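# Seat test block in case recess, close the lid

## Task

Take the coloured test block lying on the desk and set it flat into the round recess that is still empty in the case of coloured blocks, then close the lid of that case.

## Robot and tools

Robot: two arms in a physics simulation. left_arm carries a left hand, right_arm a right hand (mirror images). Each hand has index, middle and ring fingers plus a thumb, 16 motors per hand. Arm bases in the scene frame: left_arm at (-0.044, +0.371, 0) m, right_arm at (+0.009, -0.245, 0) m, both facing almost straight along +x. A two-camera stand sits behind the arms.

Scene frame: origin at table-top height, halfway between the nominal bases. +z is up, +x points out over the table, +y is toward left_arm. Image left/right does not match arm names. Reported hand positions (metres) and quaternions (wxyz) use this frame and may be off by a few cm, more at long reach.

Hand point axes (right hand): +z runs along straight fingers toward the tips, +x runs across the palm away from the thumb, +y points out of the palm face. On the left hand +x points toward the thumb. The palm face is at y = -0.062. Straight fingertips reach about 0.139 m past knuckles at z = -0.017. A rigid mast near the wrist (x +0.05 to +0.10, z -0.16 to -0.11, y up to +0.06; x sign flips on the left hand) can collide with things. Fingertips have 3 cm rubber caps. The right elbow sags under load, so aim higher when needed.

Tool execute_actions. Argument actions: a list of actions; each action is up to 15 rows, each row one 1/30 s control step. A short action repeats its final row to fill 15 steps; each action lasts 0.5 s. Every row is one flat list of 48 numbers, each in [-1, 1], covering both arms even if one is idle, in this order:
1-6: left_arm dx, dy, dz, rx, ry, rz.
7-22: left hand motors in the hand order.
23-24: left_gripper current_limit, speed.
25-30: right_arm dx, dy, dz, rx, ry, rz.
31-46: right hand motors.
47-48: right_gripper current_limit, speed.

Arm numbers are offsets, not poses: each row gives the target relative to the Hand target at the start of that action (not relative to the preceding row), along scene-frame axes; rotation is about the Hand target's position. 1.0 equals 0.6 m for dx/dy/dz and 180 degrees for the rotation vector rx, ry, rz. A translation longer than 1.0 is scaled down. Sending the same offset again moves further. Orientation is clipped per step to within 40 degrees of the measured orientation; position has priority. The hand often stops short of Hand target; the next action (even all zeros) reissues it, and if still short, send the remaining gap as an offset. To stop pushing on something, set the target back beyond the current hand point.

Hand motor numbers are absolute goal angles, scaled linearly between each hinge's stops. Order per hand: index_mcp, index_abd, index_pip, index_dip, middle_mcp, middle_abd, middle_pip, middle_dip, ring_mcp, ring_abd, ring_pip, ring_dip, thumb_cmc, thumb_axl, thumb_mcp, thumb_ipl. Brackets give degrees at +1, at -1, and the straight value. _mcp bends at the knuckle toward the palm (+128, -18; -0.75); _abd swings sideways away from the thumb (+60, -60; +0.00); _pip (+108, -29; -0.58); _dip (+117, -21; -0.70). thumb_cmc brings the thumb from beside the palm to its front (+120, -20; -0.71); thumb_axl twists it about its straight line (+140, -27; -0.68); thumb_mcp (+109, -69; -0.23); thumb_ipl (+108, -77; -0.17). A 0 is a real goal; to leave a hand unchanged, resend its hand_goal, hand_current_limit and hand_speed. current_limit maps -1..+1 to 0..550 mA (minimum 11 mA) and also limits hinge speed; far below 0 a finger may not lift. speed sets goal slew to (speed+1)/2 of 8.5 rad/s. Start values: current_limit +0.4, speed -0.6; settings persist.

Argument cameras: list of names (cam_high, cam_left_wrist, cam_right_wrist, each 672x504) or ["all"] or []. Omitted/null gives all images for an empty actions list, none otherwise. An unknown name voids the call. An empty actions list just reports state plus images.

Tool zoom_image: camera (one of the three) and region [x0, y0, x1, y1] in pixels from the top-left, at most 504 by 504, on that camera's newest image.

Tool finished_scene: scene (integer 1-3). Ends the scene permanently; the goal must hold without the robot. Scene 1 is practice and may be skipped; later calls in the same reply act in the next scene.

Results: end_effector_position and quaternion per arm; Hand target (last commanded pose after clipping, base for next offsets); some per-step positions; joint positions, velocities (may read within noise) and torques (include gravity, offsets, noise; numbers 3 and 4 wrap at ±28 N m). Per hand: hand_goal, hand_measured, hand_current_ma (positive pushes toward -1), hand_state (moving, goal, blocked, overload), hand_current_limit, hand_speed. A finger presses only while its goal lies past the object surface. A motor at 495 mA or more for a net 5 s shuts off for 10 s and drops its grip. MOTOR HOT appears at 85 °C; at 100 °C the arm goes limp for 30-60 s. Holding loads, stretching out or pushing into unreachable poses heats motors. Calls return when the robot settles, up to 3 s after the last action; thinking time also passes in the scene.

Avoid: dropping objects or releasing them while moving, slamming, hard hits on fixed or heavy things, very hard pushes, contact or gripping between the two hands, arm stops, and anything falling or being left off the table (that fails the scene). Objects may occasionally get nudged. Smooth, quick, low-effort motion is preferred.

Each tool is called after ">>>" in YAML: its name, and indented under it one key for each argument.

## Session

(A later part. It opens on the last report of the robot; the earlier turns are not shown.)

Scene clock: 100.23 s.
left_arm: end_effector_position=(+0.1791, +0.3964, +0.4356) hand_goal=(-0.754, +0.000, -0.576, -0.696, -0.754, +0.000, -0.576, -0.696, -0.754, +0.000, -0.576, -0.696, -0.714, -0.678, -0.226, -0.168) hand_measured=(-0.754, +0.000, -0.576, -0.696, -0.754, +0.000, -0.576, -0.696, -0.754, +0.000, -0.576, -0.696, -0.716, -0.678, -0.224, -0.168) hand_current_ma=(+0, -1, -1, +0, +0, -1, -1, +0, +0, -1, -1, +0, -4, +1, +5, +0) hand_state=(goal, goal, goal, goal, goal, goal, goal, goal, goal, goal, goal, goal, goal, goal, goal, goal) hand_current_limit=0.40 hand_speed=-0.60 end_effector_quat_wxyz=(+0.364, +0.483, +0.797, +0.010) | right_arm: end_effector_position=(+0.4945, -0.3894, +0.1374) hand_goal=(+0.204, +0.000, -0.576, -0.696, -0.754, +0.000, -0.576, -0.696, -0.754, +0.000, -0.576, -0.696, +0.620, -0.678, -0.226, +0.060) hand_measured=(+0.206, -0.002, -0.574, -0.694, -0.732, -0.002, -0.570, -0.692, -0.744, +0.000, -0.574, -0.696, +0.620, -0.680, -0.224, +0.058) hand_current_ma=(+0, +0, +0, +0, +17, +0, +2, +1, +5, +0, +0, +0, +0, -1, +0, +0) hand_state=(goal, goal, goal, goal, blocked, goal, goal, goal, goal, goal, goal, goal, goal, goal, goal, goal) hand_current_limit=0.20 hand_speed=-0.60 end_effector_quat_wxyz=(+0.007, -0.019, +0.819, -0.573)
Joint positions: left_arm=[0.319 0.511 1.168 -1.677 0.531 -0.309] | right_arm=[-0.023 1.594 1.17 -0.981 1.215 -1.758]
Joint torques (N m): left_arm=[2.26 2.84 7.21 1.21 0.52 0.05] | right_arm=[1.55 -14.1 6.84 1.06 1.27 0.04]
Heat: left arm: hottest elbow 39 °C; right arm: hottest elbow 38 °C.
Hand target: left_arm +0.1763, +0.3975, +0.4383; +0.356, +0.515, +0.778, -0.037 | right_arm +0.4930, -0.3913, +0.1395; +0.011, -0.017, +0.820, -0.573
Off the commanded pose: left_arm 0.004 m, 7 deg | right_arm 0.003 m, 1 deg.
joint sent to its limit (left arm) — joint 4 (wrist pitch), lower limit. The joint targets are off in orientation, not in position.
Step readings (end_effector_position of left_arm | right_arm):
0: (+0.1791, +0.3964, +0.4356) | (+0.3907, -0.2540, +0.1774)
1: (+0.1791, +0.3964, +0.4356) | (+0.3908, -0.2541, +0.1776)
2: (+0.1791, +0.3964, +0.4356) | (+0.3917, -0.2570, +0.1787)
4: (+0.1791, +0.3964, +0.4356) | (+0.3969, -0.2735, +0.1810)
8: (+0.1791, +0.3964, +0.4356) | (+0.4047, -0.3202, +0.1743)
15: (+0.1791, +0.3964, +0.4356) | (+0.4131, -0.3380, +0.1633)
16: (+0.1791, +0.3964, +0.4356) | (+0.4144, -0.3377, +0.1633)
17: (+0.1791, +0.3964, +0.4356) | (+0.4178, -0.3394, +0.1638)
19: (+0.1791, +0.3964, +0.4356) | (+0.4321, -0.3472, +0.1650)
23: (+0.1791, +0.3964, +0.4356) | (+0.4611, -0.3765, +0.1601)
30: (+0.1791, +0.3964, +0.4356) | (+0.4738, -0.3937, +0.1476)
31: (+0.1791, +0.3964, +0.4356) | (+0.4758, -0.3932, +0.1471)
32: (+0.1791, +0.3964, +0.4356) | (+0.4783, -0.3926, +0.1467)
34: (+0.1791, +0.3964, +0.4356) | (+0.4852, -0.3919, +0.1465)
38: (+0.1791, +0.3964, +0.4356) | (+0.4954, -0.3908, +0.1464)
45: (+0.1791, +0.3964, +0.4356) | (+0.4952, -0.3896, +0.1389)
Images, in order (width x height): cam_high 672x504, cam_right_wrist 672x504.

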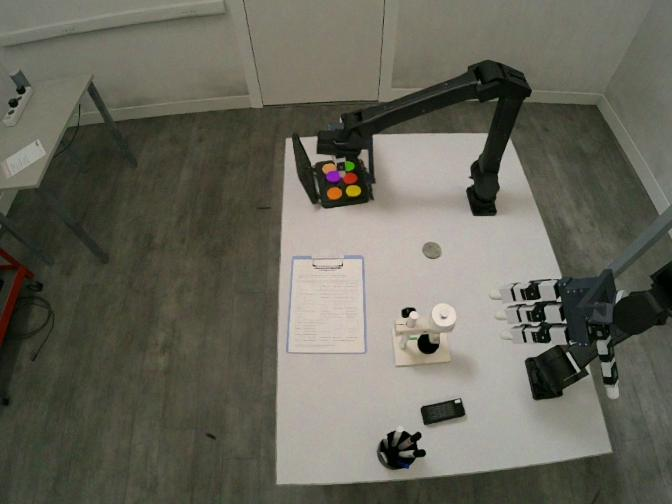

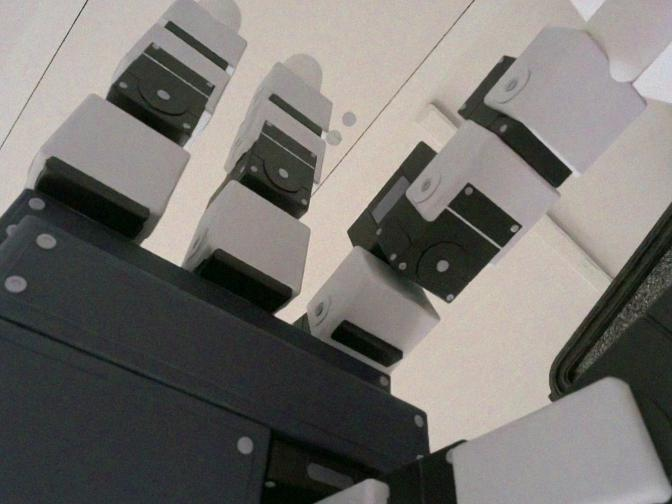

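>>> execute_actions:
  actions:
    - [[0,0,0,0,0,0,-0.754,0,-0.576,-0.696,-0.754,0,-0.576,-0.696,-0.754,0,-0.576,-0.696,-0.714,-0.678,-0.226,-0.168,0.4,-0.6,-0.008,-0.014,-0.03,0,0,0,0.205,0,-0.576,-0.696,-0.754,0,-0.576,-0.696,-0.754,0,-0.576,-0.696,0.62,-0.678,-0.226,0.06,0.2,-0.6]]
    - [[0,0,0,0,0,0,-0.754,0,-0.576,-0.696,-0.754,0,-0.576,-0.696,-0.754,0,-0.576,-0.696,-0.714,-0.678,-0.226,-0.168,0.4,-0.6,0,0,-0.023,0,0,0,0.205,0,-0.576,-0.696,-0.754,0,-0.576,-0.696,-0.754,0,-0.576,-0.696,0.62,-0.678,-0.226,0.06,0.2,-0.6]]
  cameras: ["cam_high","cam_right_wrist"]

>>> zoom_image:
  camera: "cam_high"
  region: [305, 160, 365, 215]

>>> zoom_image:
  camera: "cam_right_wrist"
  region: [472, 0, 672, 150]

Scene clock: 102.37 s.
left_arm: end_effector_position=(+0.1791, +0.3964, +0.4356) hand_goal=(-0.754, +0.000, -0.576, -0.696, -0.754, +0.000, -0.576, -0.696, -0.754, +0.000, -0.576, -0.696, -0.714, -0.678, -0.226, -0.168) hand_measured=(-0.754, +0.000, -0.576, -0.696, -0.754, +0.000, -0.576, -0.696, -0.754, +0.000, -0.576, -0.696, -0.716, -0.678, -0.224, -0.168) hand_current_ma=(+0, -1, -1, +0, +0, -1, -1, +0, +0, -1, -1, +0, -4, +1, +5, +0) hand_state=(goal, goal, goal, goal, goal, goal, goal, goal, goal, goal, goal, goal, goal, goal, goal, goal) hand_current_limit=0.40 hand_speed=-0.60 end_effector_quat_wxyz=(+0.364, +0.483, +0.797, +0.010) | right_arm: end_effector_position=(+0.4900, -0.3964, +0.1138) hand_goal=(+0.204, +0.000, -0.576, -0.696, -0.754, +0.000, -0.576, -0.696, -0.754, +0.000, -0.576, -0.696, +0.620, -0.678, -0.226, +0.060) hand_measured=(+0.206, -0.002, -0.574, -0.694, -0.732, -0.002, -0.570, -0.692, -0.744, +0.000, -0.574, -0.696, +0.620, -0.680, -0.224, +0.058) hand_current_ma=(+0, +0, +0, +0, +17, +0, +2, +1, +5, +0, +0, +0, +0, -1, +0, +0) hand_state=(goal, goal, goal, goal, blocked, goal, goal, goal, goal, goal, goal, goal, goal, goal, goal, goal) hand_current_limit=0.20 hand_speed=-0.60 end_effector_quat_wxyz=(+0.016, -0.016, +0.819, -0.573)
Joint positions: left_arm=[0.319 0.511 1.168 -1.677 0.531 -0.309] | right_arm=[-0.039 1.594 1.096 -0.836 1.21 -1.816]
Joint torques (N m): left_arm=[2.61 3.25 7.25 1.25 0.52 0.05] | right_arm=[1.38 -12.75 6.53 1.35 1.25 0.06]
Heat: left arm: hottest elbow 39 °C; right arm: hottest elbow 38 °C.
Hand target: left_arm +0.1763, +0.3975, +0.4383; +0.356, +0.515, +0.778, -0.037 | right_arm +0.4881, -0.3998, +0.1077; +0.011, -0.017, +0.820, -0.573
Off the commanded pose: left_arm 0.004 m, 7 deg | right_arm 0.007 m, 0 deg.
joint sent to its limit (left arm) — joint 4 (wrist pitch), lower limit. The joint targets are off in orientation, not in position.
Step readings (end_effector_position of left_arm | right_arm):
0: (+0.1791, +0.3964, +0.4356) | (+0.4945, -0.3894, +0.1374)
1: (+0.1791, +0.3964, +0.4356) | (+0.4944, -0.3894, +0.1372)
2: (+0.1791, +0.3964, +0.4356) | (+0.4949, -0.3895, +0.1363)
4: (+0.1791, +0.3964, +0.4356) | (+0.4953, -0.3907, +0.1329)
8: (+0.1791, +0.3964, +0.4356) | (+0.4903, -0.3933, +0.1228)
15: (+0.1791, +0.3964, +0.4356) | (+0.4899, -0.3964, +0.1201)
16: (+0.1791, +0.3964, +0.4356) | (+0.4901, -0.3965, +0.1201)
17: (+0.1791, +0.3964, +0.4356) | (+0.4905, -0.3966, +0.1199)
19: (+0.1791, +0.3964, +0.4356) | (+0.4911, -0.3966, +0.1187)
23: (+0.1791, +0.3964, +0.4356) | (+0.4895, -0.3964, +0.1147)
30: (+0.1791, +0.3964, +0.4356) | (+0.4898, -0.3964, +0.1138)
Images, in order (width x height): cam_high 672x504, cam_right_wrist 672x504.

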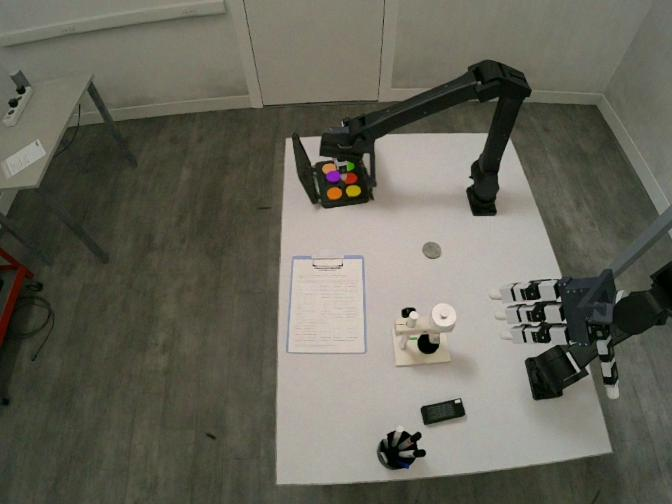

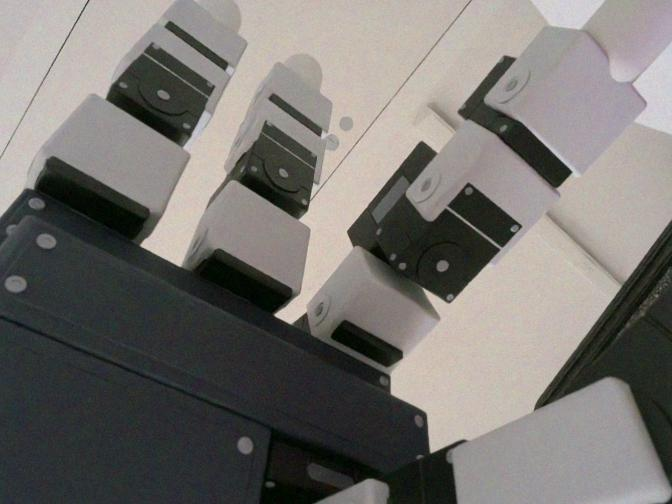

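Scaled by 8.400.

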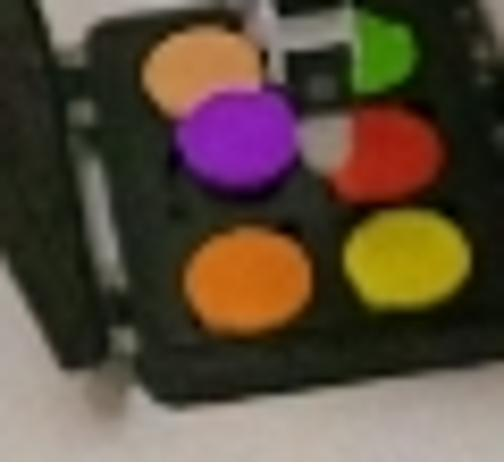

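Scaled by 2.520.

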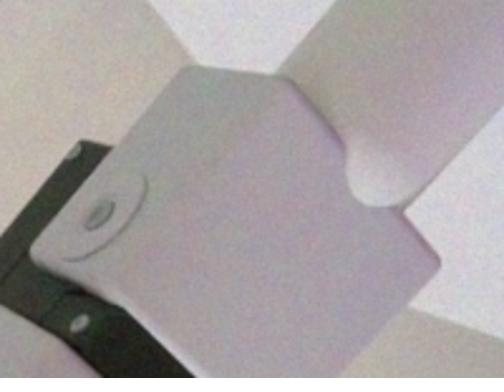

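>>> execute_actions:
  actions:
    - [[0,0,0,0,0,0,-0.754,0,-0.576,-0.696,-0.754,0,-0.576,-0.696,-0.754,0,-0.576,-0.696,-0.714,-0.678,-0.226,-0.168,0.4,-0.6,0,-0.004,-0.013,0,0,0,0.205,0,-0.576,-0.696,-0.754,0,-0.576,-0.696,-0.754,0,-0.576,-0.696,0.62,-0.678,-0.226,0.06,0.2,-0.6]]
  cameras: []

Scene clock: 103.30 s.
left_arm: end_effector_position=(+0.1791, +0.3964, +0.4356) hand_goal=(-0.754, +0.000, -0.576, -0.696, -0.754, +0.000, -0.576, -0.696, -0.754, +0.000, -0.576, -0.696, -0.714, -0.678, -0.226, -0.168) hand_measured=(-0.754, +0.000, -0.576, -0.696, -0.754, +0.000, -0.576, -0.696, -0.754, +0.000, -0.576, -0.696, -0.716, -0.678, -0.224, -0.168) hand_current_ma=(+0, -1, -1, +0, +0, -1, -1, +0, +0, -1, -1, +0, -4, +1, +5, +0) hand_state=(goal, goal, goal, goal, goal, goal, goal, goal, goal, goal, goal, goal, goal, goal, goal, goal) hand_current_limit=0.40 hand_speed=-0.60 end_effector_quat_wxyz=(+0.364, +0.483, +0.797, +0.010) | right_arm: end_effector_position=(+0.4906, -0.3980, +0.1102) hand_goal=(+0.204, +0.000, -0.576, -0.696, -0.754, +0.000, -0.576, -0.696, -0.754, +0.000, -0.576, -0.696, +0.620, -0.678, -0.226, +0.060) hand_measured=(+0.206, -0.002, -0.574, -0.694, -0.732, -0.002, -0.570, -0.692, -0.744, +0.000, -0.574, -0.696, +0.620, -0.680, -0.224, +0.058) hand_current_ma=(+0, +0, +0, +0, +17, +0, +2, +1, +5, +0, +0, +0, +0, -1, +0, +0) hand_state=(goal, goal, goal, goal, blocked, goal, goal, goal, goal, goal, goal, goal, goal, goal, goal, goal) hand_current_limit=0.20 hand_speed=-0.60 end_effector_quat_wxyz=(+0.020, -0.014, +0.819, -0.573)
Joint positions: left_arm=[0.319 0.511 1.168 -1.677 0.531 -0.309] | right_arm=[-0.043 1.594 1.083 -0.801 1.209 -1.83]
Joint torques (N m): left_arm=[2.55 2.96 7.23 1.22 0.53 0.03] | right_arm=[1.03 -12.57 6.57 1.22 1.17 0.05]
Heat: left arm: hottest elbow 39 °C; right arm: hottest elbow 38 °C.
Hand target: left_arm +0.1763, +0.3975, +0.4383; +0.356, +0.515, +0.778, -0.037 | right_arm +0.4882, -0.4022, +0.1000; +0.011, -0.017, +0.820, -0.573
Off the commanded pose: left_arm 0.004 m, 7 deg | right_arm 0.011 m, 1 deg.
joint sent to its limit (left arm) — joint 4 (wrist pitch), lower limit. The joint targets are off in orientation, not in position.
Step readings (end_effector_position of left_arm | right_arm):
0: (+0.1791, +0.3964, +0.4356) | (+0.4900, -0.3964, +0.1138)
1: (+0.1791, +0.3964, +0.4356) | (+0.4900, -0.3964, +0.1138)
2: (+0.1791, +0.3964, +0.4356) | (+0.4904, -0.3964, +0.1138)
4: (+0.1791, +0.3964, +0.4356) | (+0.4910, -0.3974, +0.1131)
8: (+0.1791, +0.3964, +0.4356) | (+0.4903, -0.3978, +0.1108)
15: (+0.1791, +0.3964, +0.4356) | (+0.4905, -0.3980, +0.1102)
No camera images: "cameras" was empty.

>>> execute_actions:
  actions:
    - [[0,0,0,0,0,0,-0.754,0,-0.576,-0.696,-0.754,0,-0.576,-0.696,-0.754,0,-0.576,-0.696,-0.714,-0.678,-0.226,-0.168,0.4,-0.6,0,0,-0.01,0,0,0,0.205,0,-0.576,-0.696,-0.754,0,-0.576,-0.696,-0.754,0,-0.576,-0.696,0.62,-0.678,-0.226,0.06,0.2,-0.6]]
  cameras: []

Scene clock: 104.20 s.
left_arm: end_effector_position=(+0.1791, +0.3964, +0.4356) hand_goal=(-0.754, +0.000, -0.576, -0.696, -0.754, +0.000, -0.576, -0.696, -0.754, +0.000, -0.576, -0.696, -0.714, -0.678, -0.226, -0.168) hand_measured=(-0.754, +0.000, -0.576, -0.696, -0.754, +0.000, -0.576, -0.696, -0.754, +0.000, -0.576, -0.696, -0.716, -0.678, -0.224, -0.168) hand_current_ma=(+0, -1, -1, +0, +0, -1, -1, +0, +0, -1, -1, +0, -4, +1, +5, +0) hand_state=(goal, goal, goal, goal, goal, goal, goal, goal, goal, goal, goal, goal, goal, goal, goal, goal) hand_current_limit=0.40 hand_speed=-0.60 end_effector_quat_wxyz=(+0.364, +0.483, +0.797, +0.010) | right_arm: end_effector_position=(+0.4902, -0.3979, +0.1035) hand_goal=(+0.204, +0.000, -0.576, -0.696, -0.754, +0.000, -0.576, -0.696, -0.754, +0.000, -0.576, -0.696, +0.620, -0.678, -0.226, +0.060) hand_measured=(+0.206, -0.002, -0.574, -0.694, -0.732, -0.002, -0.570, -0.692, -0.744, +0.000, -0.574, -0.696, +0.620, -0.680, -0.224, +0.058) hand_current_ma=(+0, +0, +0, +0, +17, +0, +2, +1, +5, +0, +0, +0, +0, -1, +0, +0) hand_state=(goal, goal, goal, goal, blocked, goal, goal, goal, goal, goal, goal, goal, goal, goal, goal, goal) hand_current_limit=0.20 hand_speed=-0.60 end_effector_quat_wxyz=(+0.019, -0.015, +0.819, -0.573)
Joint positions: left_arm=[0.319 0.511 1.168 -1.677 0.531 -0.309] | right_arm=[-0.043 1.603 1.075 -0.785 1.208 -1.831]
Joint torques (N m): left_arm=[2.73 2.96 7.23 1.17 0.53 0.05] | right_arm=[0.91 -12.57 6.53 1.25 1.29 -0.01]
Heat: left arm: hottest elbow 39 °C; right arm: hottest elbow 38 °C.
Hand target: left_arm +0.1763, +0.3975, +0.4383; +0.356, +0.515, +0.778, -0.037 | right_arm +0.4882, -0.4022, +0.0939; +0.011, -0.017, +0.820, -0.573
Off the commanded pose: left_arm 0.004 m, 7 deg | right_arm 0.011 m, 1 deg.
joint sent to its limit (left arm) — joint 4 (wrist pitch), lower limit. The joint targets are off in orientation, not in position.
Step readings (end_effector_position of left_arm | right_arm):
0: (+0.1791, +0.3964, +0.4356) | (+0.4906, -0.3980, +0.1102)
1: (+0.1791, +0.3964, +0.4356) | (+0.4906, -0.3980, +0.1102)
2: (+0.1791, +0.3964, +0.4356) | (+0.4909, -0.3980, +0.1103)
4: (+0.1791, +0.3964, +0.4356) | (+0.4915, -0.3980, +0.1098)
8: (+0.1791, +0.3964, +0.4356) | (+0.4907, -0.3980, +0.1066)
15: (+0.1791, +0.3964, +0.4356) | (+0.4901, -0.3979, +0.1035)
No camera images: "cameras" was empty.

>>> execute_actions:
  actions:
    - [[0,0,0,0,0,0,-0.754,0,-0.576,-0.696,-0.754,0,-0.576,-0.696,-0.754,0,-0.576,-0.696,-0.714,-0.678,-0.226,-0.168,0.4,-0.6,0.008,0.02,0.003,0,0,0,0.205,0,-0.576,-0.696,-0.754,0,-0.576,-0.696,-0.754,0,-0.576,-0.696,0.62,-0.678,-0.226,0.06,0.2,-0.6]]
    - [[0,0,0,0,0,0,-0.754,0,-0.576,-0.696,-0.754,0,-0.576,-0.696,-0.754,0,-0.576,-0.696,-0.714,-0.678,-0.226,-0.168,0.4,-0.6,0.004,0.012,0.0,0,0,0,0.205,0,-0.576,-0.696,-0.754,0,-0.576,-0.696,-0.754,0,-0.576,-0.696,0.62,-0.678,-0.226,0.06,0.2,-0.6]]
  cameras: ["cam_high"]

>>> zoom_image:
  camera: "cam_high"
  region: [305, 160, 365, 215]

Scene clock: 105.87 s.
left_arm: end_effector_position=(+0.1791, +0.3964, +0.4356) hand_goal=(-0.754, +0.000, -0.576, -0.696, -0.754, +0.000, -0.576, -0.696, -0.754, +0.000, -0.576, -0.696, -0.714, -0.678, -0.226, -0.168) hand_measured=(-0.754, +0.000, -0.576, -0.696, -0.754, +0.000, -0.576, -0.696, -0.754, +0.000, -0.576, -0.696, -0.716, -0.678, -0.224, -0.168) hand_current_ma=(+0, -1, -1, +0, +0, -1, -1, +0, +0, -1, -1, +0, -4, +1, +5, +0) hand_state=(goal, goal, goal, goal, goal, goal, goal, goal, goal, goal, goal, goal, goal, goal, goal, goal) hand_current_limit=0.40 hand_speed=-0.60 end_effector_quat_wxyz=(+0.364, +0.483, +0.797, +0.010) | right_arm: end_effector_position=(+0.4854, -0.3894, +0.1013) hand_goal=(+0.204, +0.000, -0.576, -0.696, -0.754, +0.000, -0.576, -0.696, -0.754, +0.000, -0.576, -0.696, +0.620, -0.678, -0.226, +0.060) hand_measured=(+0.188, -0.016, -0.586, -0.700, -0.732, -0.002, -0.570, -0.692, -0.744, +0.000, -0.574, -0.696, +0.620, -0.680, -0.224, +0.058) hand_current_ma=(-9, -8, -4, -1, +17, +0, +2, +1, +5, +0, +0, +0, +0, -1, +0, +0) hand_state=(goal, goal, goal, goal, blocked, goal, goal, goal, goal, goal, goal, goal, goal, goal, goal, goal) hand_current_limit=0.20 hand_speed=-0.60 end_effector_quat_wxyz=(+0.022, +0.000, +0.816, -0.577)
Joint positions: left_arm=[0.319 0.511 1.168 -1.677 0.531 -0.309] | right_arm=[-0.019 1.61 1.075 -0.869 1.227 -1.709]
Joint torques (N m): left_arm=[2.78 2.78 7.21 1.14 0.53 0.06] | right_arm=[2.9 -9.88 9.57 -0.36 0.82 -0.03]
Heat: left arm: hottest elbow 39 °C; right arm: hottest elbow 38 °C.
Hand target: left_arm +0.1763, +0.3975, +0.4383; +0.356, +0.515, +0.778, -0.037 | right_arm +0.4953, -0.3830, +0.0957; +0.011, -0.017, +0.820, -0.573
Off the commanded pose: left_arm 0.004 m, 7 deg | right_arm 0.013 m, 2 deg.
joint sent to its limit (left arm) — joint 4 (wrist pitch), lower limit. The joint targets are off in orientation, not in position.
Step readings (end_effector_position of left_arm | right_arm):
0: (+0.1791, +0.3964, +0.4356) | (+0.4901, -0.3979, +0.1035)
1: (+0.1791, +0.3964, +0.4356) | (+0.4901, -0.3979, +0.1035)
2: (+0.1791, +0.3964, +0.4356) | (+0.4903, -0.3979, +0.1036)
4: (+0.1791, +0.3964, +0.4356) | (+0.4894, -0.3978, +0.1030)
8: (+0.1791, +0.3964, +0.4356) | (+0.4884, -0.3959, +0.1025)
15: (+0.1791, +0.3964, +0.4356) | (+0.4880, -0.3945, +0.1024)
16: (+0.1791, +0.3964, +0.4356) | (+0.4879, -0.3945, +0.1022)
17: (+0.1791, +0.3964, +0.4356) | (+0.4876, -0.3943, +0.1022)
19: (+0.1791, +0.3964, +0.4356) | (+0.4866, -0.3934, +0.1019)
23: (+0.1791, +0.3964, +0.4356) | (+0.4858, -0.3902, +0.1016)
30: (+0.1791, +0.3964, +0.4356) | (+0.4854, -0.3894, +0.1014)
Images, in order (width x height): cam_high 672x504.

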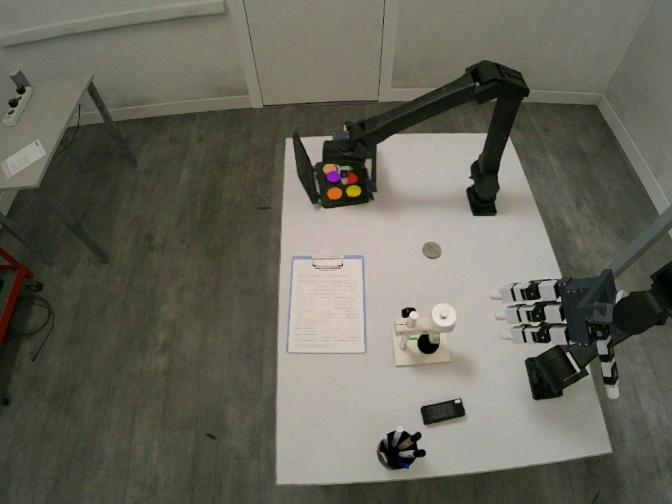

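Scaled by 8.400.

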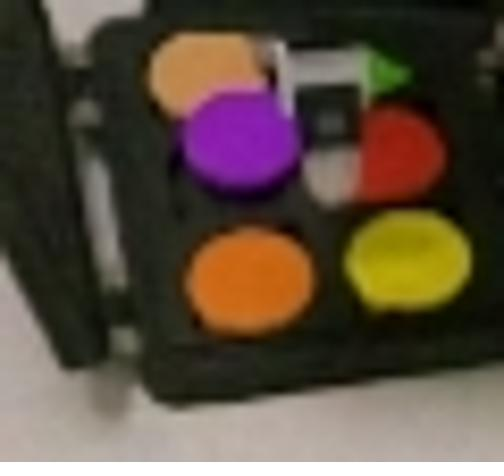

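>>> execute_actions:
  actions:
    - [[0,0,0,0,0,0,-0.754,0,-0.576,-0.696,-0.754,0,-0.576,-0.696,-0.754,0,-0.576,-0.696,-0.714,-0.678,-0.226,-0.168,0.4,-0.6,0.004,-0.01,0.025,0,0,0,0.205,0,-0.576,-0.696,-0.754,0,-0.576,-0.696,-0.754,0,-0.576,-0.696,0.62,-0.678,-0.226,0.06,0.2,-0.6]]
  cameras: ["cam_high"]

>>> zoom_image:
  camera: "cam_high"
  region: [305, 160, 365, 215]

Scene clock: 106.93 s.
left_arm: end_effector_position=(+0.1791, +0.3964, +0.4356) hand_goal=(-0.754, +0.000, -0.576, -0.696, -0.754, +0.000, -0.576, -0.696, -0.754, +0.000, -0.576, -0.696, -0.714, -0.678, -0.226, -0.168) hand_measured=(-0.754, +0.000, -0.576, -0.696, -0.754, +0.000, -0.576, -0.696, -0.754, +0.000, -0.576, -0.696, -0.716, -0.678, -0.224, -0.168) hand_current_ma=(+0, -1, -1, +0, +0, -1, -1, +0, +0, -1, -1, +0, -4, +1, +5, +0) hand_state=(goal, goal, goal, goal, goal, goal, goal, goal, goal, goal, goal, goal, goal, goal, goal, goal) hand_current_limit=0.40 hand_speed=-0.60 end_effector_quat_wxyz=(+0.364, +0.483, +0.797, +0.010) | right_arm: end_effector_position=(+0.4843, -0.3886, +0.1026) hand_goal=(+0.204, +0.000, -0.576, -0.696, -0.754, +0.000, -0.576, -0.696, -0.754, +0.000, -0.576, -0.696, +0.620, -0.678, -0.226, +0.060) hand_measured=(+0.188, -0.016, -0.586, -0.700, -0.732, -0.002, -0.570, -0.692, -0.744, +0.000, -0.574, -0.696, +0.620, -0.680, -0.224, +0.058) hand_current_ma=(-9, -8, -4, -1, +17, +0, +2, +1, +5, +0, +0, +0, +0, -1, +0, +0) hand_state=(goal, goal, goal, goal, blocked, goal, goal, goal, goal, goal, goal, goal, goal, goal, goal, goal) hand_current_limit=0.20 hand_speed=-0.60 end_effector_quat_wxyz=(+0.013, -0.012, +0.818, -0.575)
Joint positions: left_arm=[0.319 0.511 1.168 -1.677 0.531 -0.309] | right_arm=[-0.019 1.61 1.083 -0.88 1.222 -1.736]
Joint torques (N m): left_arm=[2.67 3.02 7.28 1.2 0.53 0.06] | right_arm=[1.2 -12.69 10.26 -0.46 0.97 -0.1]
Heat: left arm: hottest elbow 39 °C; right arm: hottest elbow 38 °C.
Hand target: left_arm +0.1763, +0.3975, +0.4383; +0.356, +0.515, +0.778, -0.037 | right_arm +0.4977, -0.3890, +0.1106; +0.011, -0.017, +0.820, -0.572
Off the commanded pose: left_arm 0.004 m, 7 deg | right_arm 0.016 m, 1 deg.
joint sent to its limit (left arm) — joint 4 (wrist pitch), lower limit. The joint targets are off in orientation, not in position.
Step readings (end_effector_position of left_arm | right_arm):
0: (+0.1791, +0.3964, +0.4356) | (+0.4853, -0.3894, +0.1013)
1: (+0.1791, +0.3964, +0.4356) | (+0.4853, -0.3894, +0.1013)
2: (+0.1791, +0.3964, +0.4356) | (+0.4856, -0.3894, +0.1016)
4: (+0.1791, +0.3964, +0.4356) | (+0.4855, -0.3892, +0.1020)
8: (+0.1791, +0.3964, +0.4356) | (+0.4848, -0.3888, +0.1024)
15: (+0.1791, +0.3964, +0.4356) | (+0.4845, -0.3886, +0.1027)
Images, in order (width x height): cam_high 672x504.

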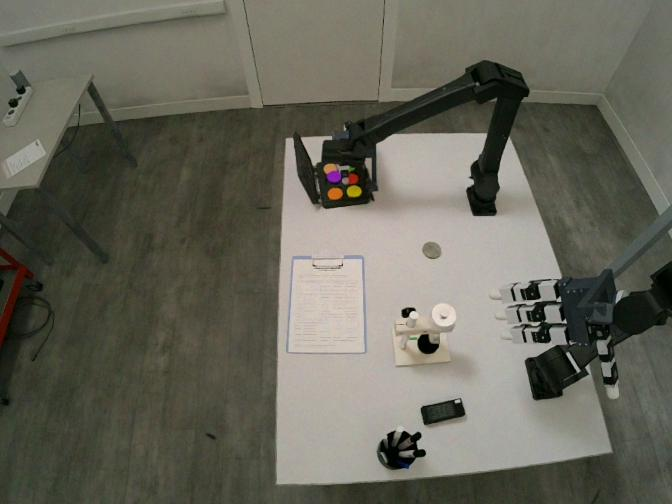

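Scaled by 8.400.

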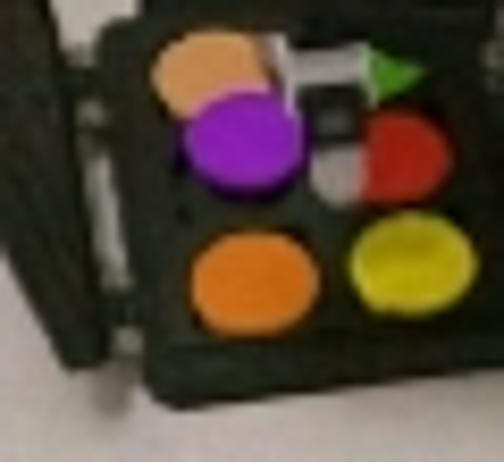

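>>> execute_actions:
  actions:
    - [[0,0,0,0,0,0,-0.754,0,-0.576,-0.696,-0.754,0,-0.576,-0.696,-0.754,0,-0.576,-0.696,-0.714,-0.678,-0.226,-0.168,0.4,-0.6,0.0,0,0.04,0,0,0,0.205,0,-0.576,-0.696,-0.754,0,-0.576,-0.696,-0.754,0,-0.576,-0.696,0.62,-0.678,-0.226,0.06,0.2,-0.6]]
    - [[0,0,0,0,0,0,-0.754,0,-0.576,-0.696,-0.754,0,-0.576,-0.696,-0.754,0,-0.576,-0.696,-0.714,-0.678,-0.226,-0.168,0.4,-0.6,0,0.01,0,0,0,0,0.205,0,-0.576,-0.696,-0.754,0,-0.576,-0.696,-0.754,0,-0.576,-0.696,0.62,-0.678,-0.226,0.06,0.2,-0.6]]
  cameras: ["cam_high"]

>>> zoom_image:
  camera: "cam_high"
  region: [305, 160, 365, 215]

Scene clock: 108.90 s.
left_arm: end_effector_position=(+0.1791, +0.3964, +0.4356) hand_goal=(-0.754, +0.000, -0.576, -0.696, -0.754, +0.000, -0.576, -0.696, -0.754, +0.000, -0.576, -0.696, -0.714, -0.678, -0.226, -0.168) hand_measured=(-0.754, +0.000, -0.576, -0.696, -0.754, +0.000, -0.576, -0.696, -0.754, +0.000, -0.576, -0.696, -0.716, -0.678, -0.224, -0.168) hand_current_ma=(+0, -1, -1, +0, +0, -1, -1, +0, +0, -1, -1, +0, -4, +1, +5, +0) hand_state=(goal, goal, goal, goal, goal, goal, goal, goal, goal, goal, goal, goal, goal, goal, goal, goal) hand_current_limit=0.40 hand_speed=-0.60 end_effector_quat_wxyz=(+0.364, +0.483, +0.797, +0.010) | right_arm: end_effector_position=(+0.4721, -0.3864, +0.1070) hand_goal=(+0.204, +0.000, -0.576, -0.696, -0.754, +0.000, -0.576, -0.696, -0.754, +0.000, -0.576, -0.696, +0.620, -0.678, -0.226, +0.060) hand_measured=(+0.202, -0.004, -0.578, -0.698, -0.732, -0.002, -0.570, -0.692, -0.744, +0.000, -0.574, -0.696, +0.620, -0.680, -0.224, +0.058) hand_current_ma=(+0, -1, +0, +0, +17, +0, +2, +1, +5, +0, +0, +0, +0, -1, +0, +0) hand_state=(goal, goal, goal, goal, blocked, goal, goal, goal, goal, goal, goal, goal, goal, goal, goal, goal) hand_current_limit=0.20 hand_speed=-0.60 end_effector_quat_wxyz=(-0.018, -0.035, +0.820, -0.571)
Joint positions: left_arm=[0.319 0.511 1.168 -1.677 0.531 -0.309] | right_arm=[-0.018 1.61 1.107 -0.987 1.215 -1.733]
Joint torques (N m): left_arm=[2.78 3.02 7.28 1.24 0.53 0.04] | right_arm=[2.37 -14.39 11.3 -0.25 1.37 0.19]
Heat: left arm: hottest elbow 39 °C; right arm: hottest elbow 38 °C.
Hand target: left_arm +0.1763, +0.3975, +0.4383; +0.356, +0.515, +0.778, -0.037 | right_arm +0.4978, -0.3828, +0.1347; +0.011, -0.017, +0.820, -0.572
Off the commanded pose: left_arm 0.004 m, 7 deg | right_arm 0.038 m, 4 deg.
joint sent to its limit (left arm) — joint 4 (wrist pitch), lower limit. The joint targets are off in orientation, not in position.
Step readings (end_effector_position of left_arm | right_arm):
0: (+0.1791, +0.3964, +0.4356) | (+0.4845, -0.3886, +0.1027)
1: (+0.1791, +0.3964, +0.4356) | (+0.4844, -0.3886, +0.1027)
2: (+0.1791, +0.3964, +0.4356) | (+0.4840, -0.3884, +0.1030)
4: (+0.1791, +0.3964, +0.4356) | (+0.4821, -0.3879, +0.1036)
8: (+0.1791, +0.3964, +0.4356) | (+0.4782, -0.3875, +0.1043)
15: (+0.1791, +0.3964, +0.4356) | (+0.4754, -0.3873, +0.1047)
16: (+0.1791, +0.3964, +0.4356) | (+0.4751, -0.3873, +0.1046)
17: (+0.1791, +0.3964, +0.4356) | (+0.4747, -0.3873, +0.1048)
19: (+0.1791, +0.3964, +0.4356) | (+0.4733, -0.3872, +0.1052)
23: (+0.1791, +0.3964, +0.4356) | (+0.4720, -0.3872, +0.1060)
30: (+0.1791, +0.3964, +0.4356) | (+0.4720, -0.3867, +0.1068)
Images, in order (width x height): cam_high 672x504.

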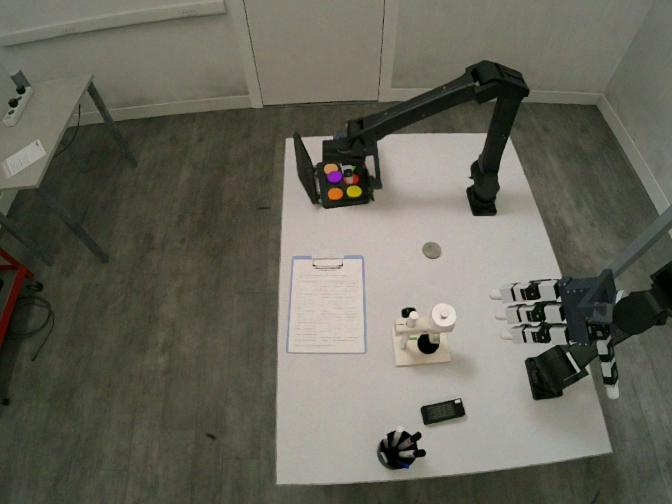

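Scaled by 8.400.

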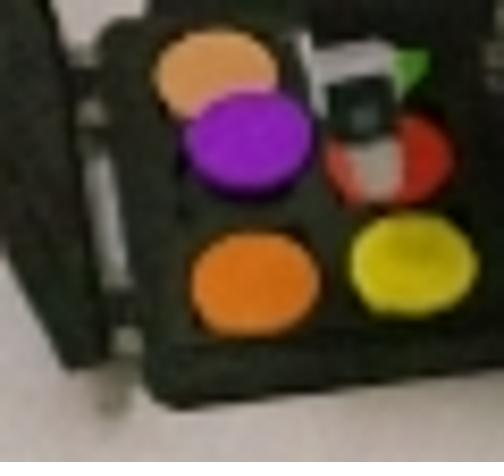

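>>> execute_actions:
  actions:
    - [[0,0,0,0,0,0,-0.754,0,-0.576,-0.696,-0.754,0,-0.576,-0.696,-0.754,0,-0.576,-0.696,-0.714,-0.678,-0.226,-0.168,0.4,-0.6,0.0,0,0.03,0,0,0,0.205,0,-0.576,-0.696,-0.754,0,-0.576,-0.696,-0.754,0,-0.576,-0.696,0.62,-0.678,-0.226,0.06,0.2,-0.6]]
    - [[0,0,0,0,0,0,-0.754,0,-0.576,-0.696,-0.754,0,-0.576,-0.696,-0.754,0,-0.576,-0.696,-0.714,-0.678,-0.226,-0.168,0.4,-0.6,-0.01,0.0,-0.02,0,0,0,0.205,0,-0.576,-0.696,-0.754,0,-0.576,-0.696,-0.754,0,-0.576,-0.696,0.62,-0.678,-0.226,0.06,0.2,-0.6]]
  cameras: ["cam_high"]

>>> zoom_image:
  camera: "cam_high"
  region: [305, 160, 365, 215]

Scene clock: 110.50 s.
left_arm: end_effector_position=(+0.1791, +0.3964, +0.4356) hand_goal=(-0.754, +0.000, -0.576, -0.696, -0.754, +0.000, -0.576, -0.696, -0.754, +0.000, -0.576, -0.696, -0.714, -0.678, -0.226, -0.168) hand_measured=(-0.754, +0.000, -0.576, -0.696, -0.754, +0.000, -0.576, -0.696, -0.754, +0.000, -0.576, -0.696, -0.716, -0.678, -0.224, -0.168) hand_current_ma=(+0, -1, -1, +0, +0, -1, -1, +0, +0, -1, -1, +0, -4, +1, +5, +0) hand_state=(goal, goal, goal, goal, goal, goal, goal, goal, goal, goal, goal, goal, goal, goal, goal, goal) hand_current_limit=0.40 hand_speed=-0.60 end_effector_quat_wxyz=(+0.364, +0.483, +0.797, +0.010) | right_arm: end_effector_position=(+0.4745, -0.3864, +0.1182) hand_goal=(+0.204, +0.000, -0.576, -0.696, -0.754, +0.000, -0.576, -0.696, -0.754, +0.000, -0.576, -0.696, +0.620, -0.678, -0.226, +0.060) hand_measured=(+0.202, -0.004, -0.578, -0.698, -0.732, -0.002, -0.570, -0.692, -0.744, +0.000, -0.574, -0.696, +0.620, -0.680, -0.224, +0.058) hand_current_ma=(+0, -1, +0, +0, +17, +0, +2, +1, +5, +0, +0, +0, +0, -1, +0, +0) hand_state=(goal, goal, goal, goal, blocked, goal, goal, goal, goal, goal, goal, goal, goal, goal, goal, goal) hand_current_limit=0.20 hand_speed=-0.60 end_effector_quat_wxyz=(-0.021, -0.036, +0.820, -0.571)
Joint positions: left_arm=[0.319 0.511 1.168 -1.677 0.531 -0.309] | right_arm=[-0.018 1.605 1.135 -1.028 1.215 -1.728]
Joint torques (N m): left_arm=[2.55 3.08 7.25 1.25 0.53 0.03] | right_arm=[2.2 -15.85 9.21 0.83 1.34 0.13]
Heat: left arm: hottest elbow 39 °C; right arm: hottest elbow 39 °C.
Hand target: left_arm +0.1763, +0.3975, +0.4383; +0.356, +0.515, +0.778, -0.037 | right_arm +0.4918, -0.3828, +0.1407; +0.011, -0.017, +0.820, -0.572
Off the commanded pose: left_arm 0.004 m, 7 deg | right_arm 0.029 m, 4 deg.
joint sent to its limit (left arm) — joint 4 (wrist pitch), lower limit. The joint targets are off in orientation, not in position.
Step readings (end_effector_position of left_arm | right_arm):
0: (+0.1791, +0.3964, +0.4356) | (+0.4722, -0.3864, +0.1070)
1: (+0.1791, +0.3964, +0.4356) | (+0.4721, -0.3864, +0.1070)
2: (+0.1791, +0.3964, +0.4356) | (+0.4718, -0.3864, +0.1073)
4: (+0.1791, +0.3964, +0.4356) | (+0.4711, -0.3864, +0.1086)
8: (+0.1791, +0.3964, +0.4356) | (+0.4728, -0.3864, +0.1135)
15: (+0.1791, +0.3964, +0.4356) | (+0.4737, -0.3864, +0.1181)
16: (+0.1791, +0.3964, +0.4356) | (+0.4736, -0.3864, +0.1180)
17: (+0.1791, +0.3964, +0.4356) | (+0.4737, -0.3864, +0.1181)
19: (+0.1791, +0.3964, +0.4356) | (+0.4737, -0.3864, +0.1181)
23: (+0.1791, +0.3964, +0.4356) | (+0.4738, -0.3864, +0.1181)
30: (+0.1791, +0.3964, +0.4356) | (+0.4743, -0.3864, +0.1181)
Images, in order (width x height): cam_high 672x504.

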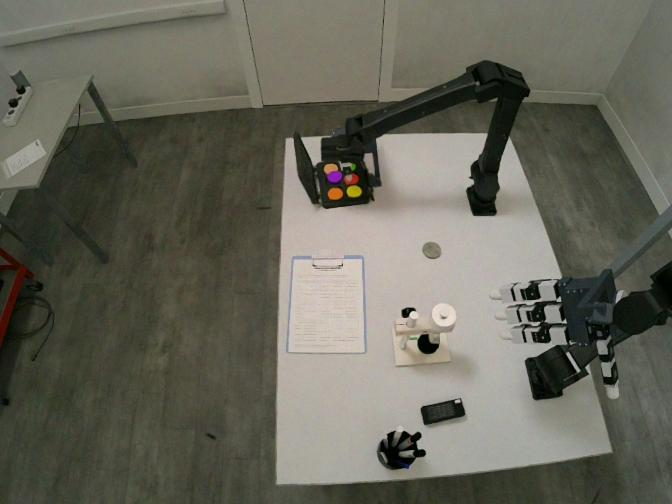

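Scaled by 8.400.

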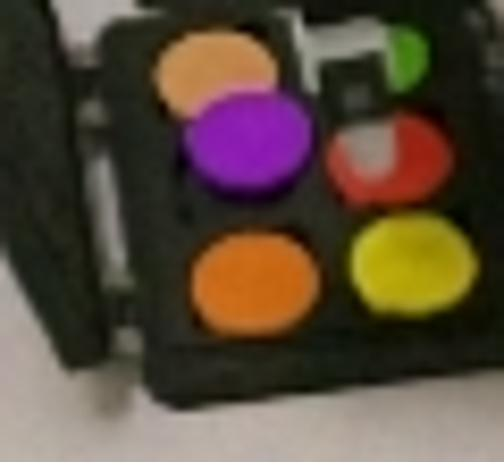

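>>> zoom_image:
  camera: "cam_high"
  region: [320, 135, 360, 185]

Scaled by 10.080.

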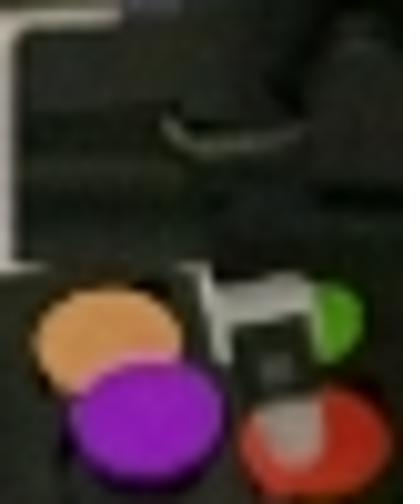

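>>> execute_actions:
  actions:
    - [[0,0,0,0,0,0,-0.754,0,-0.576,-0.696,-0.754,0,-0.576,-0.696,-0.754,0,-0.576,-0.696,-0.714,-0.678,-0.226,-0.168,0.4,-0.6,0.0,0.02,0.04,0,0,0,0.205,0,-0.576,-0.696,-0.754,0,-0.576,-0.696,-0.754,0,-0.576,-0.696,0.62,-0.678,-0.226,0.06,0.2,-0.6]]
    - [[0,0,0,0,0,0,-0.754,0,-0.576,-0.696,-0.754,0,-0.576,-0.696,-0.754,0,-0.576,-0.696,-0.714,-0.678,-0.226,-0.168,0.4,-0.6,-0.01,0.006,-0.05,0,0,0,0.205,0,-0.576,-0.696,-0.754,0,-0.576,-0.696,-0.754,0,-0.576,-0.696,0.62,-0.678,-0.226,0.06,0.2,-0.6]]
  cameras: ["cam_high"]

>>> zoom_image:
  camera: "cam_high"
  region: [305, 160, 365, 215]

Scene clock: 113.03 s.
left_arm: end_effector_position=(+0.1791, +0.3964, +0.4356) hand_goal=(-0.754, +0.000, -0.576, -0.696, -0.754, +0.000, -0.576, -0.696, -0.754, +0.000, -0.576, -0.696, -0.714, -0.678, -0.226, -0.168) hand_measured=(-0.754, +0.000, -0.576, -0.696, -0.754, +0.000, -0.576, -0.696, -0.754, +0.000, -0.576, -0.696, -0.716, -0.678, -0.224, -0.168) hand_current_ma=(+0, -1, -1, +0, +0, -1, -1, +0, +0, -1, -1, +0, -4, +1, +5, +0) hand_state=(goal, goal, goal, goal, goal, goal, goal, goal, goal, goal, goal, goal, goal, goal, goal, goal) hand_current_limit=0.40 hand_speed=-0.60 end_effector_quat_wxyz=(+0.364, +0.483, +0.797, +0.010) | right_arm: end_effector_position=(+0.4773, -0.3710, +0.1319) hand_goal=(+0.204, +0.000, -0.576, -0.696, -0.754, +0.000, -0.576, -0.696, -0.754, +0.000, -0.576, -0.696, +0.620, -0.678, -0.226, +0.060) hand_measured=(+0.202, -0.004, -0.578, -0.698, -0.732, -0.002, -0.570, -0.692, -0.744, +0.000, -0.574, -0.696, +0.618, -0.680, -0.224, +0.058) hand_current_ma=(+0, -1, +0, +0, +17, +0, +2, +1, +5, +0, +0, +0, +0, -1, +0, +0) hand_state=(goal, goal, goal, goal, blocked, goal, goal, goal, goal, goal, goal, goal, goal, goal, goal, goal) hand_current_limit=0.20 hand_speed=-0.60 end_effector_quat_wxyz=(-0.001, -0.022, +0.820, -0.571)
Joint positions: left_arm=[0.319 0.511 1.168 -1.677 0.531 -0.309] | right_arm=[0.017 1.589 1.152 -1.107 1.216 -1.63]
Joint torques (N m): left_arm=[2.61 3.02 7.3 1.18 0.54 0.03] | right_arm=[2.84 -12.4 7.86 0.81 1.47 0.13]
Heat: left arm: hottest elbow 39 °C; right arm: hottest elbow 39 °C.
Hand target: left_arm +0.1763, +0.3975, +0.4383; +0.356, +0.515, +0.778, -0.037 | right_arm +0.4858, -0.3674, +0.1349; +0.011, -0.017, +0.820, -0.573
Off the commanded pose: left_arm 0.004 m, 7 deg | right_arm 0.010 m, 2 deg.
joint sent to its limit (left arm) — joint 4 (wrist pitch), lower limit. The joint targets are off in orientation, not in position.
Step readings (end_effector_position of left_arm | right_arm):
0: (+0.1791, +0.3964, +0.4356) | (+0.4745, -0.3864, +0.1182)
1: (+0.1791, +0.3964, +0.4356) | (+0.4745, -0.3864, +0.1182)
2: (+0.1791, +0.3964, +0.4356) | (+0.4743, -0.3863, +0.1182)
4: (+0.1791, +0.3964, +0.4356) | (+0.4713, -0.3841, +0.1187)
8: (+0.1791, +0.3964, +0.4356) | (+0.4659, -0.3771, +0.1227)
15: (+0.1791, +0.3964, +0.4356) | (+0.4683, -0.3734, +0.1304)
16: (+0.1791, +0.3964, +0.4356) | (+0.4686, -0.3734, +0.1307)
17: (+0.1791, +0.3964, +0.4356) | (+0.4690, -0.3733, +0.1308)
19: (+0.1791, +0.3964, +0.4356) | (+0.4703, -0.3725, +0.1309)
23: (+0.1791, +0.3964, +0.4356) | (+0.4746, -0.3714, +0.1314)
30: (+0.1791, +0.3964, +0.4356) | (+0.4770, -0.3710, +0.1318)
Images, in order (width x height): cam_high 672x504.

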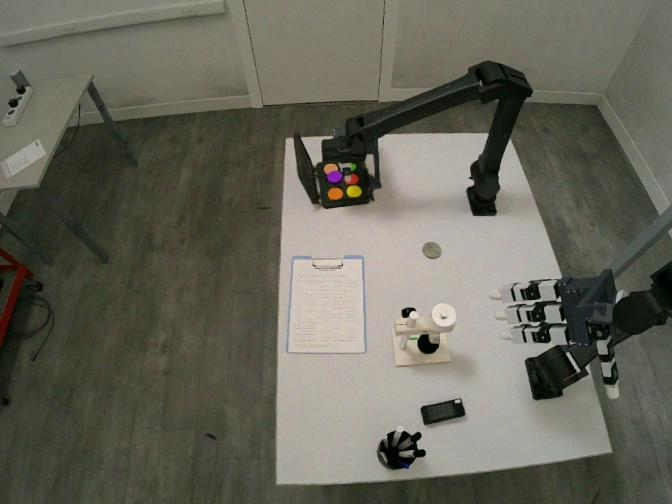

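Scaled by 8.400.

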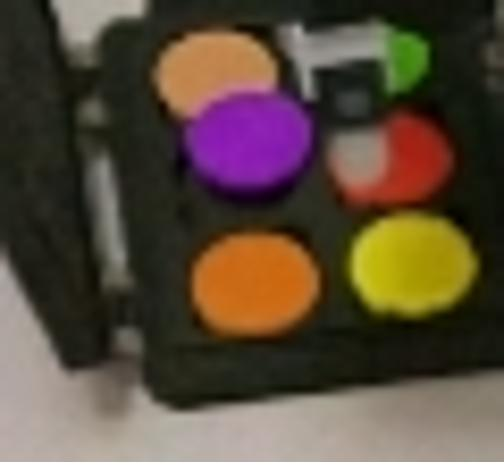

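>>> execute_actions:
  actions:
    - [[0,0,0,0,0,0,-0.754,0,-0.576,-0.696,-0.754,0,-0.576,-0.696,-0.754,0,-0.576,-0.696,-0.714,-0.678,-0.226,-0.168,0.4,-0.6,0.004,0.004,-0.03,0,0,0,0.205,0,-0.576,-0.696,-0.754,0,-0.576,-0.696,-0.754,0,-0.576,-0.696,0.62,-0.678,-0.226,0.06,0.2,-0.6]]
    - [[0,0,0,0,0,0,-0.754,0,-0.576,-0.696,-0.754,0,-0.576,-0.696,-0.754,0,-0.576,-0.696,-0.714,-0.678,-0.226,-0.168,0.4,-0.6,0,0,-0.014,0,0,0,0.205,0,-0.576,-0.696,-0.754,0,-0.576,-0.696,-0.754,0,-0.576,-0.696,0.62,-0.678,-0.226,0.06,0.2,-0.6]]
  cameras: ["cam_high"]

>>> zoom_image:
  camera: "cam_high"
  region: [305, 160, 365, 215]

Scene clock: 114.63 s.
left_arm: end_effector_position=(+0.1791, +0.3964, +0.4356) hand_goal=(-0.754, +0.000, -0.576, -0.696, -0.754, +0.000, -0.576, -0.696, -0.754, +0.000, -0.576, -0.696, -0.714, -0.678, -0.226, -0.168) hand_measured=(-0.754, +0.000, -0.576, -0.696, -0.754, +0.000, -0.576, -0.696, -0.754, +0.000, -0.576, -0.696, -0.716, -0.678, -0.224, -0.168) hand_current_ma=(+0, -1, -1, +0, +0, -1, -1, +0, +0, -1, -1, +0, -4, +1, +5, +0) hand_state=(goal, goal, goal, goal, goal, goal, goal, goal, goal, goal, goal, goal, goal, goal, goal, goal) hand_current_limit=0.40 hand_speed=-0.60 end_effector_quat_wxyz=(+0.364, +0.483, +0.797, +0.010) | right_arm: end_effector_position=(+0.4868, -0.3682, +0.1173) hand_goal=(+0.204, +0.000, -0.576, -0.696, -0.754, +0.000, -0.576, -0.696, -0.754, +0.000, -0.576, -0.696, +0.620, -0.678, -0.226, +0.060) hand_measured=(+0.202, -0.002, -0.578, -0.698, -0.732, -0.002, -0.570, -0.692, -0.744, +0.000, -0.574, -0.696, +0.618, -0.680, -0.224, +0.058) hand_current_ma=(+0, +0, +0, +0, +17, +0, +2, +1, +5, +0, +0, +0, +0, -1, +0, +0) hand_state=(goal, goal, goal, goal, blocked, goal, goal, goal, goal, goal, goal, goal, goal, goal, goal, goal) hand_current_limit=0.20 hand_speed=-0.60 end_effector_quat_wxyz=(+0.011, -0.014, +0.820, -0.572)
Joint positions: left_arm=[0.319 0.511 1.168 -1.677 0.531 -0.309] | right_arm=[0.023 1.617 1.142 -1.054 1.217 -1.613]
Joint torques (N m): left_arm=[2.67 3.19 7.25 1.22 0.53 0.04] | right_arm=[2.84 -12.1 6.49 0.96 1.4 0.15]
Heat: left arm: hottest elbow 39 °C; right arm: hottest elbow 39 °C.
Hand target: left_arm +0.1763, +0.3975, +0.4383; +0.356, +0.515, +0.778, -0.037 | right_arm +0.4882, -0.3649, +0.1085; +0.011, -0.017, +0.820, -0.572
Off the commanded pose: left_arm 0.004 m, 7 deg | right_arm 0.010 m, 0 deg.
joint sent to its limit (left arm) — joint 4 (wrist pitch), lower limit. The joint targets are off in orientation, not in position.
Step readings (end_effector_position of left_arm | right_arm):
0: (+0.1791, +0.3964, +0.4356) | (+0.4774, -0.3710, +0.1319)
1: (+0.1791, +0.3964, +0.4356) | (+0.4774, -0.3710, +0.1319)
2: (+0.1791, +0.3964, +0.4356) | (+0.4780, -0.3709, +0.1320)
4: (+0.1791, +0.3964, +0.4356) | (+0.4803, -0.3707, +0.1320)
8: (+0.1791, +0.3964, +0.4356) | (+0.4840, -0.3691, +0.1291)
15: (+0.1791, +0.3964, +0.4356) | (+0.4857, -0.3682, +0.1248)
16: (+0.1791, +0.3964, +0.4356) | (+0.4858, -0.3682, +0.1248)
17: (+0.1791, +0.3964, +0.4356) | (+0.4863, -0.3682, +0.1249)
19: (+0.1791, +0.3964, +0.4356) | (+0.4874, -0.3682, +0.1243)
23: (+0.1791, +0.3964, +0.4356) | (+0.4871, -0.3682, +0.1209)
30: (+0.1791, +0.3964, +0.4356) | (+0.4866, -0.3682, +0.1173)
Images, in order (width x height): cam_high 672x504.

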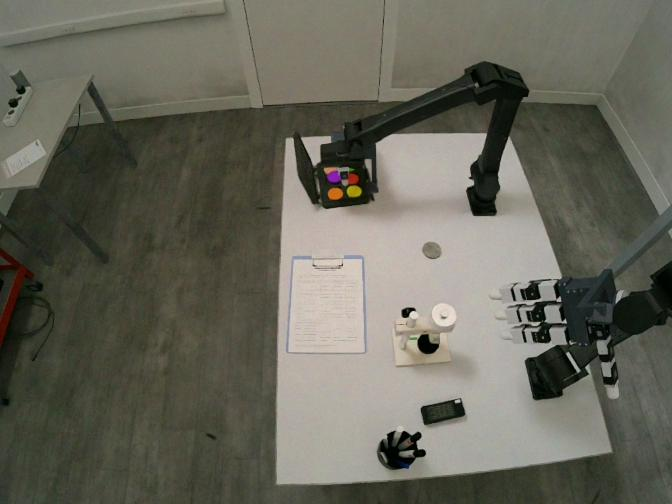

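Scaled by 8.400.

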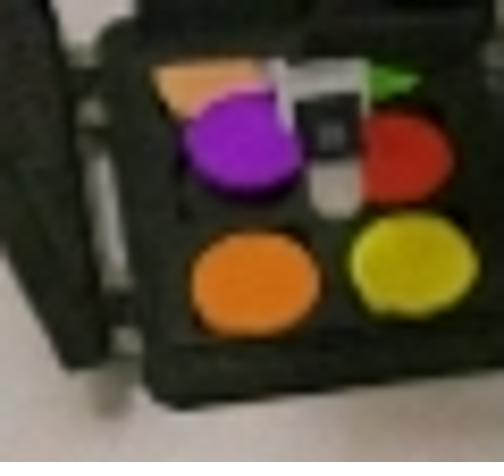

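>>> execute_actions:
  actions:
    - [[0,0,0,0,0,0,-0.754,0,-0.576,-0.696,-0.754,0,-0.576,-0.696,-0.754,0,-0.576,-0.696,-0.714,-0.678,-0.226,-0.168,0.4,-0.6,0,0,-0.018,0,0,0,0.205,0,-0.576,-0.696,-0.754,0,-0.576,-0.696,-0.754,0,-0.576,-0.696,0.62,-0.678,-0.226,0.06,0.2,-0.6]]
  cameras: []

Scene clock: 115.53 s.
left_arm: end_effector_position=(+0.1791, +0.3964, +0.4356) hand_goal=(-0.754, +0.000, -0.576, -0.696, -0.754, +0.000, -0.576, -0.696, -0.754, +0.000, -0.576, -0.696, -0.714, -0.678, -0.226, -0.168) hand_measured=(-0.754, +0.000, -0.576, -0.696, -0.754, +0.000, -0.576, -0.696, -0.754, +0.000, -0.576, -0.696, -0.716, -0.678, -0.224, -0.168) hand_current_ma=(+0, -1, -1, +0, +0, -1, -1, +0, +0, -1, -1, +0, -4, +1, +5, +0) hand_state=(goal, goal, goal, goal, goal, goal, goal, goal, goal, goal, goal, goal, goal, goal, goal, goal) hand_current_limit=0.40 hand_speed=-0.60 end_effector_quat_wxyz=(+0.364, +0.483, +0.797, +0.010) | right_arm: end_effector_position=(+0.4880, -0.3690, +0.1103) hand_goal=(+0.204, +0.000, -0.576, -0.696, -0.754, +0.000, -0.576, -0.696, -0.754, +0.000, -0.576, -0.696, +0.620, -0.678, -0.226, +0.060) hand_measured=(+0.206, +0.006, -0.576, -0.696, -0.732, -0.002, -0.570, -0.692, -0.744, +0.000, -0.574, -0.696, +0.618, -0.680, -0.224, +0.058) hand_current_ma=(+0, +1, +0, +0, +17, +0, +2, +1, +5, +0, +0, +0, +0, -1, +0, +0) hand_state=(goal, goal, goal, goal, blocked, goal, goal, goal, goal, goal, goal, goal, goal, goal, goal, goal) hand_current_limit=0.20 hand_speed=-0.60 end_effector_quat_wxyz=(+0.014, -0.011, +0.819, -0.574)
Joint positions: left_arm=[0.319 0.511 1.168 -1.677 0.531 -0.309] | right_arm=[0.023 1.626 1.131 -1.028 1.222 -1.61]
Joint torques (N m): left_arm=[2.67 2.84 7.31 1.22 0.52 0.06] | right_arm=[2.61 -10.99 6.09 0.91 1.16 0.14]
Heat: left arm: hottest elbow 39 °C; right arm: hottest elbow 39 °C.
Hand target: left_arm +0.1763, +0.3975, +0.4383; +0.356, +0.515, +0.778, -0.037 | right_arm +0.4883, -0.3649, +0.0977; +0.012, -0.017, +0.820, -0.572
Off the commanded pose: left_arm 0.004 m, 7 deg | right_arm 0.013 m, 1 deg.
joint sent to its limit (left arm) — joint 4 (wrist pitch), lower limit. The joint targets are off in orientation, not in position.
Step readings (end_effector_position of left_arm | right_arm):
0: (+0.1791, +0.3964, +0.4356) | (+0.4868, -0.3682, +0.1173)
1: (+0.1791, +0.3964, +0.4356) | (+0.4869, -0.3682, +0.1173)
2: (+0.1791, +0.3964, +0.4356) | (+0.4871, -0.3682, +0.1171)
4: (+0.1791, +0.3964, +0.4356) | (+0.4880, -0.3682, +0.1161)
8: (+0.1791, +0.3964, +0.4356) | (+0.4872, -0.3683, +0.1105)
15: (+0.1791, +0.3964, +0.4356) | (+0.4879, -0.3690, +0.1103)
No camera images: "cameras" was empty.


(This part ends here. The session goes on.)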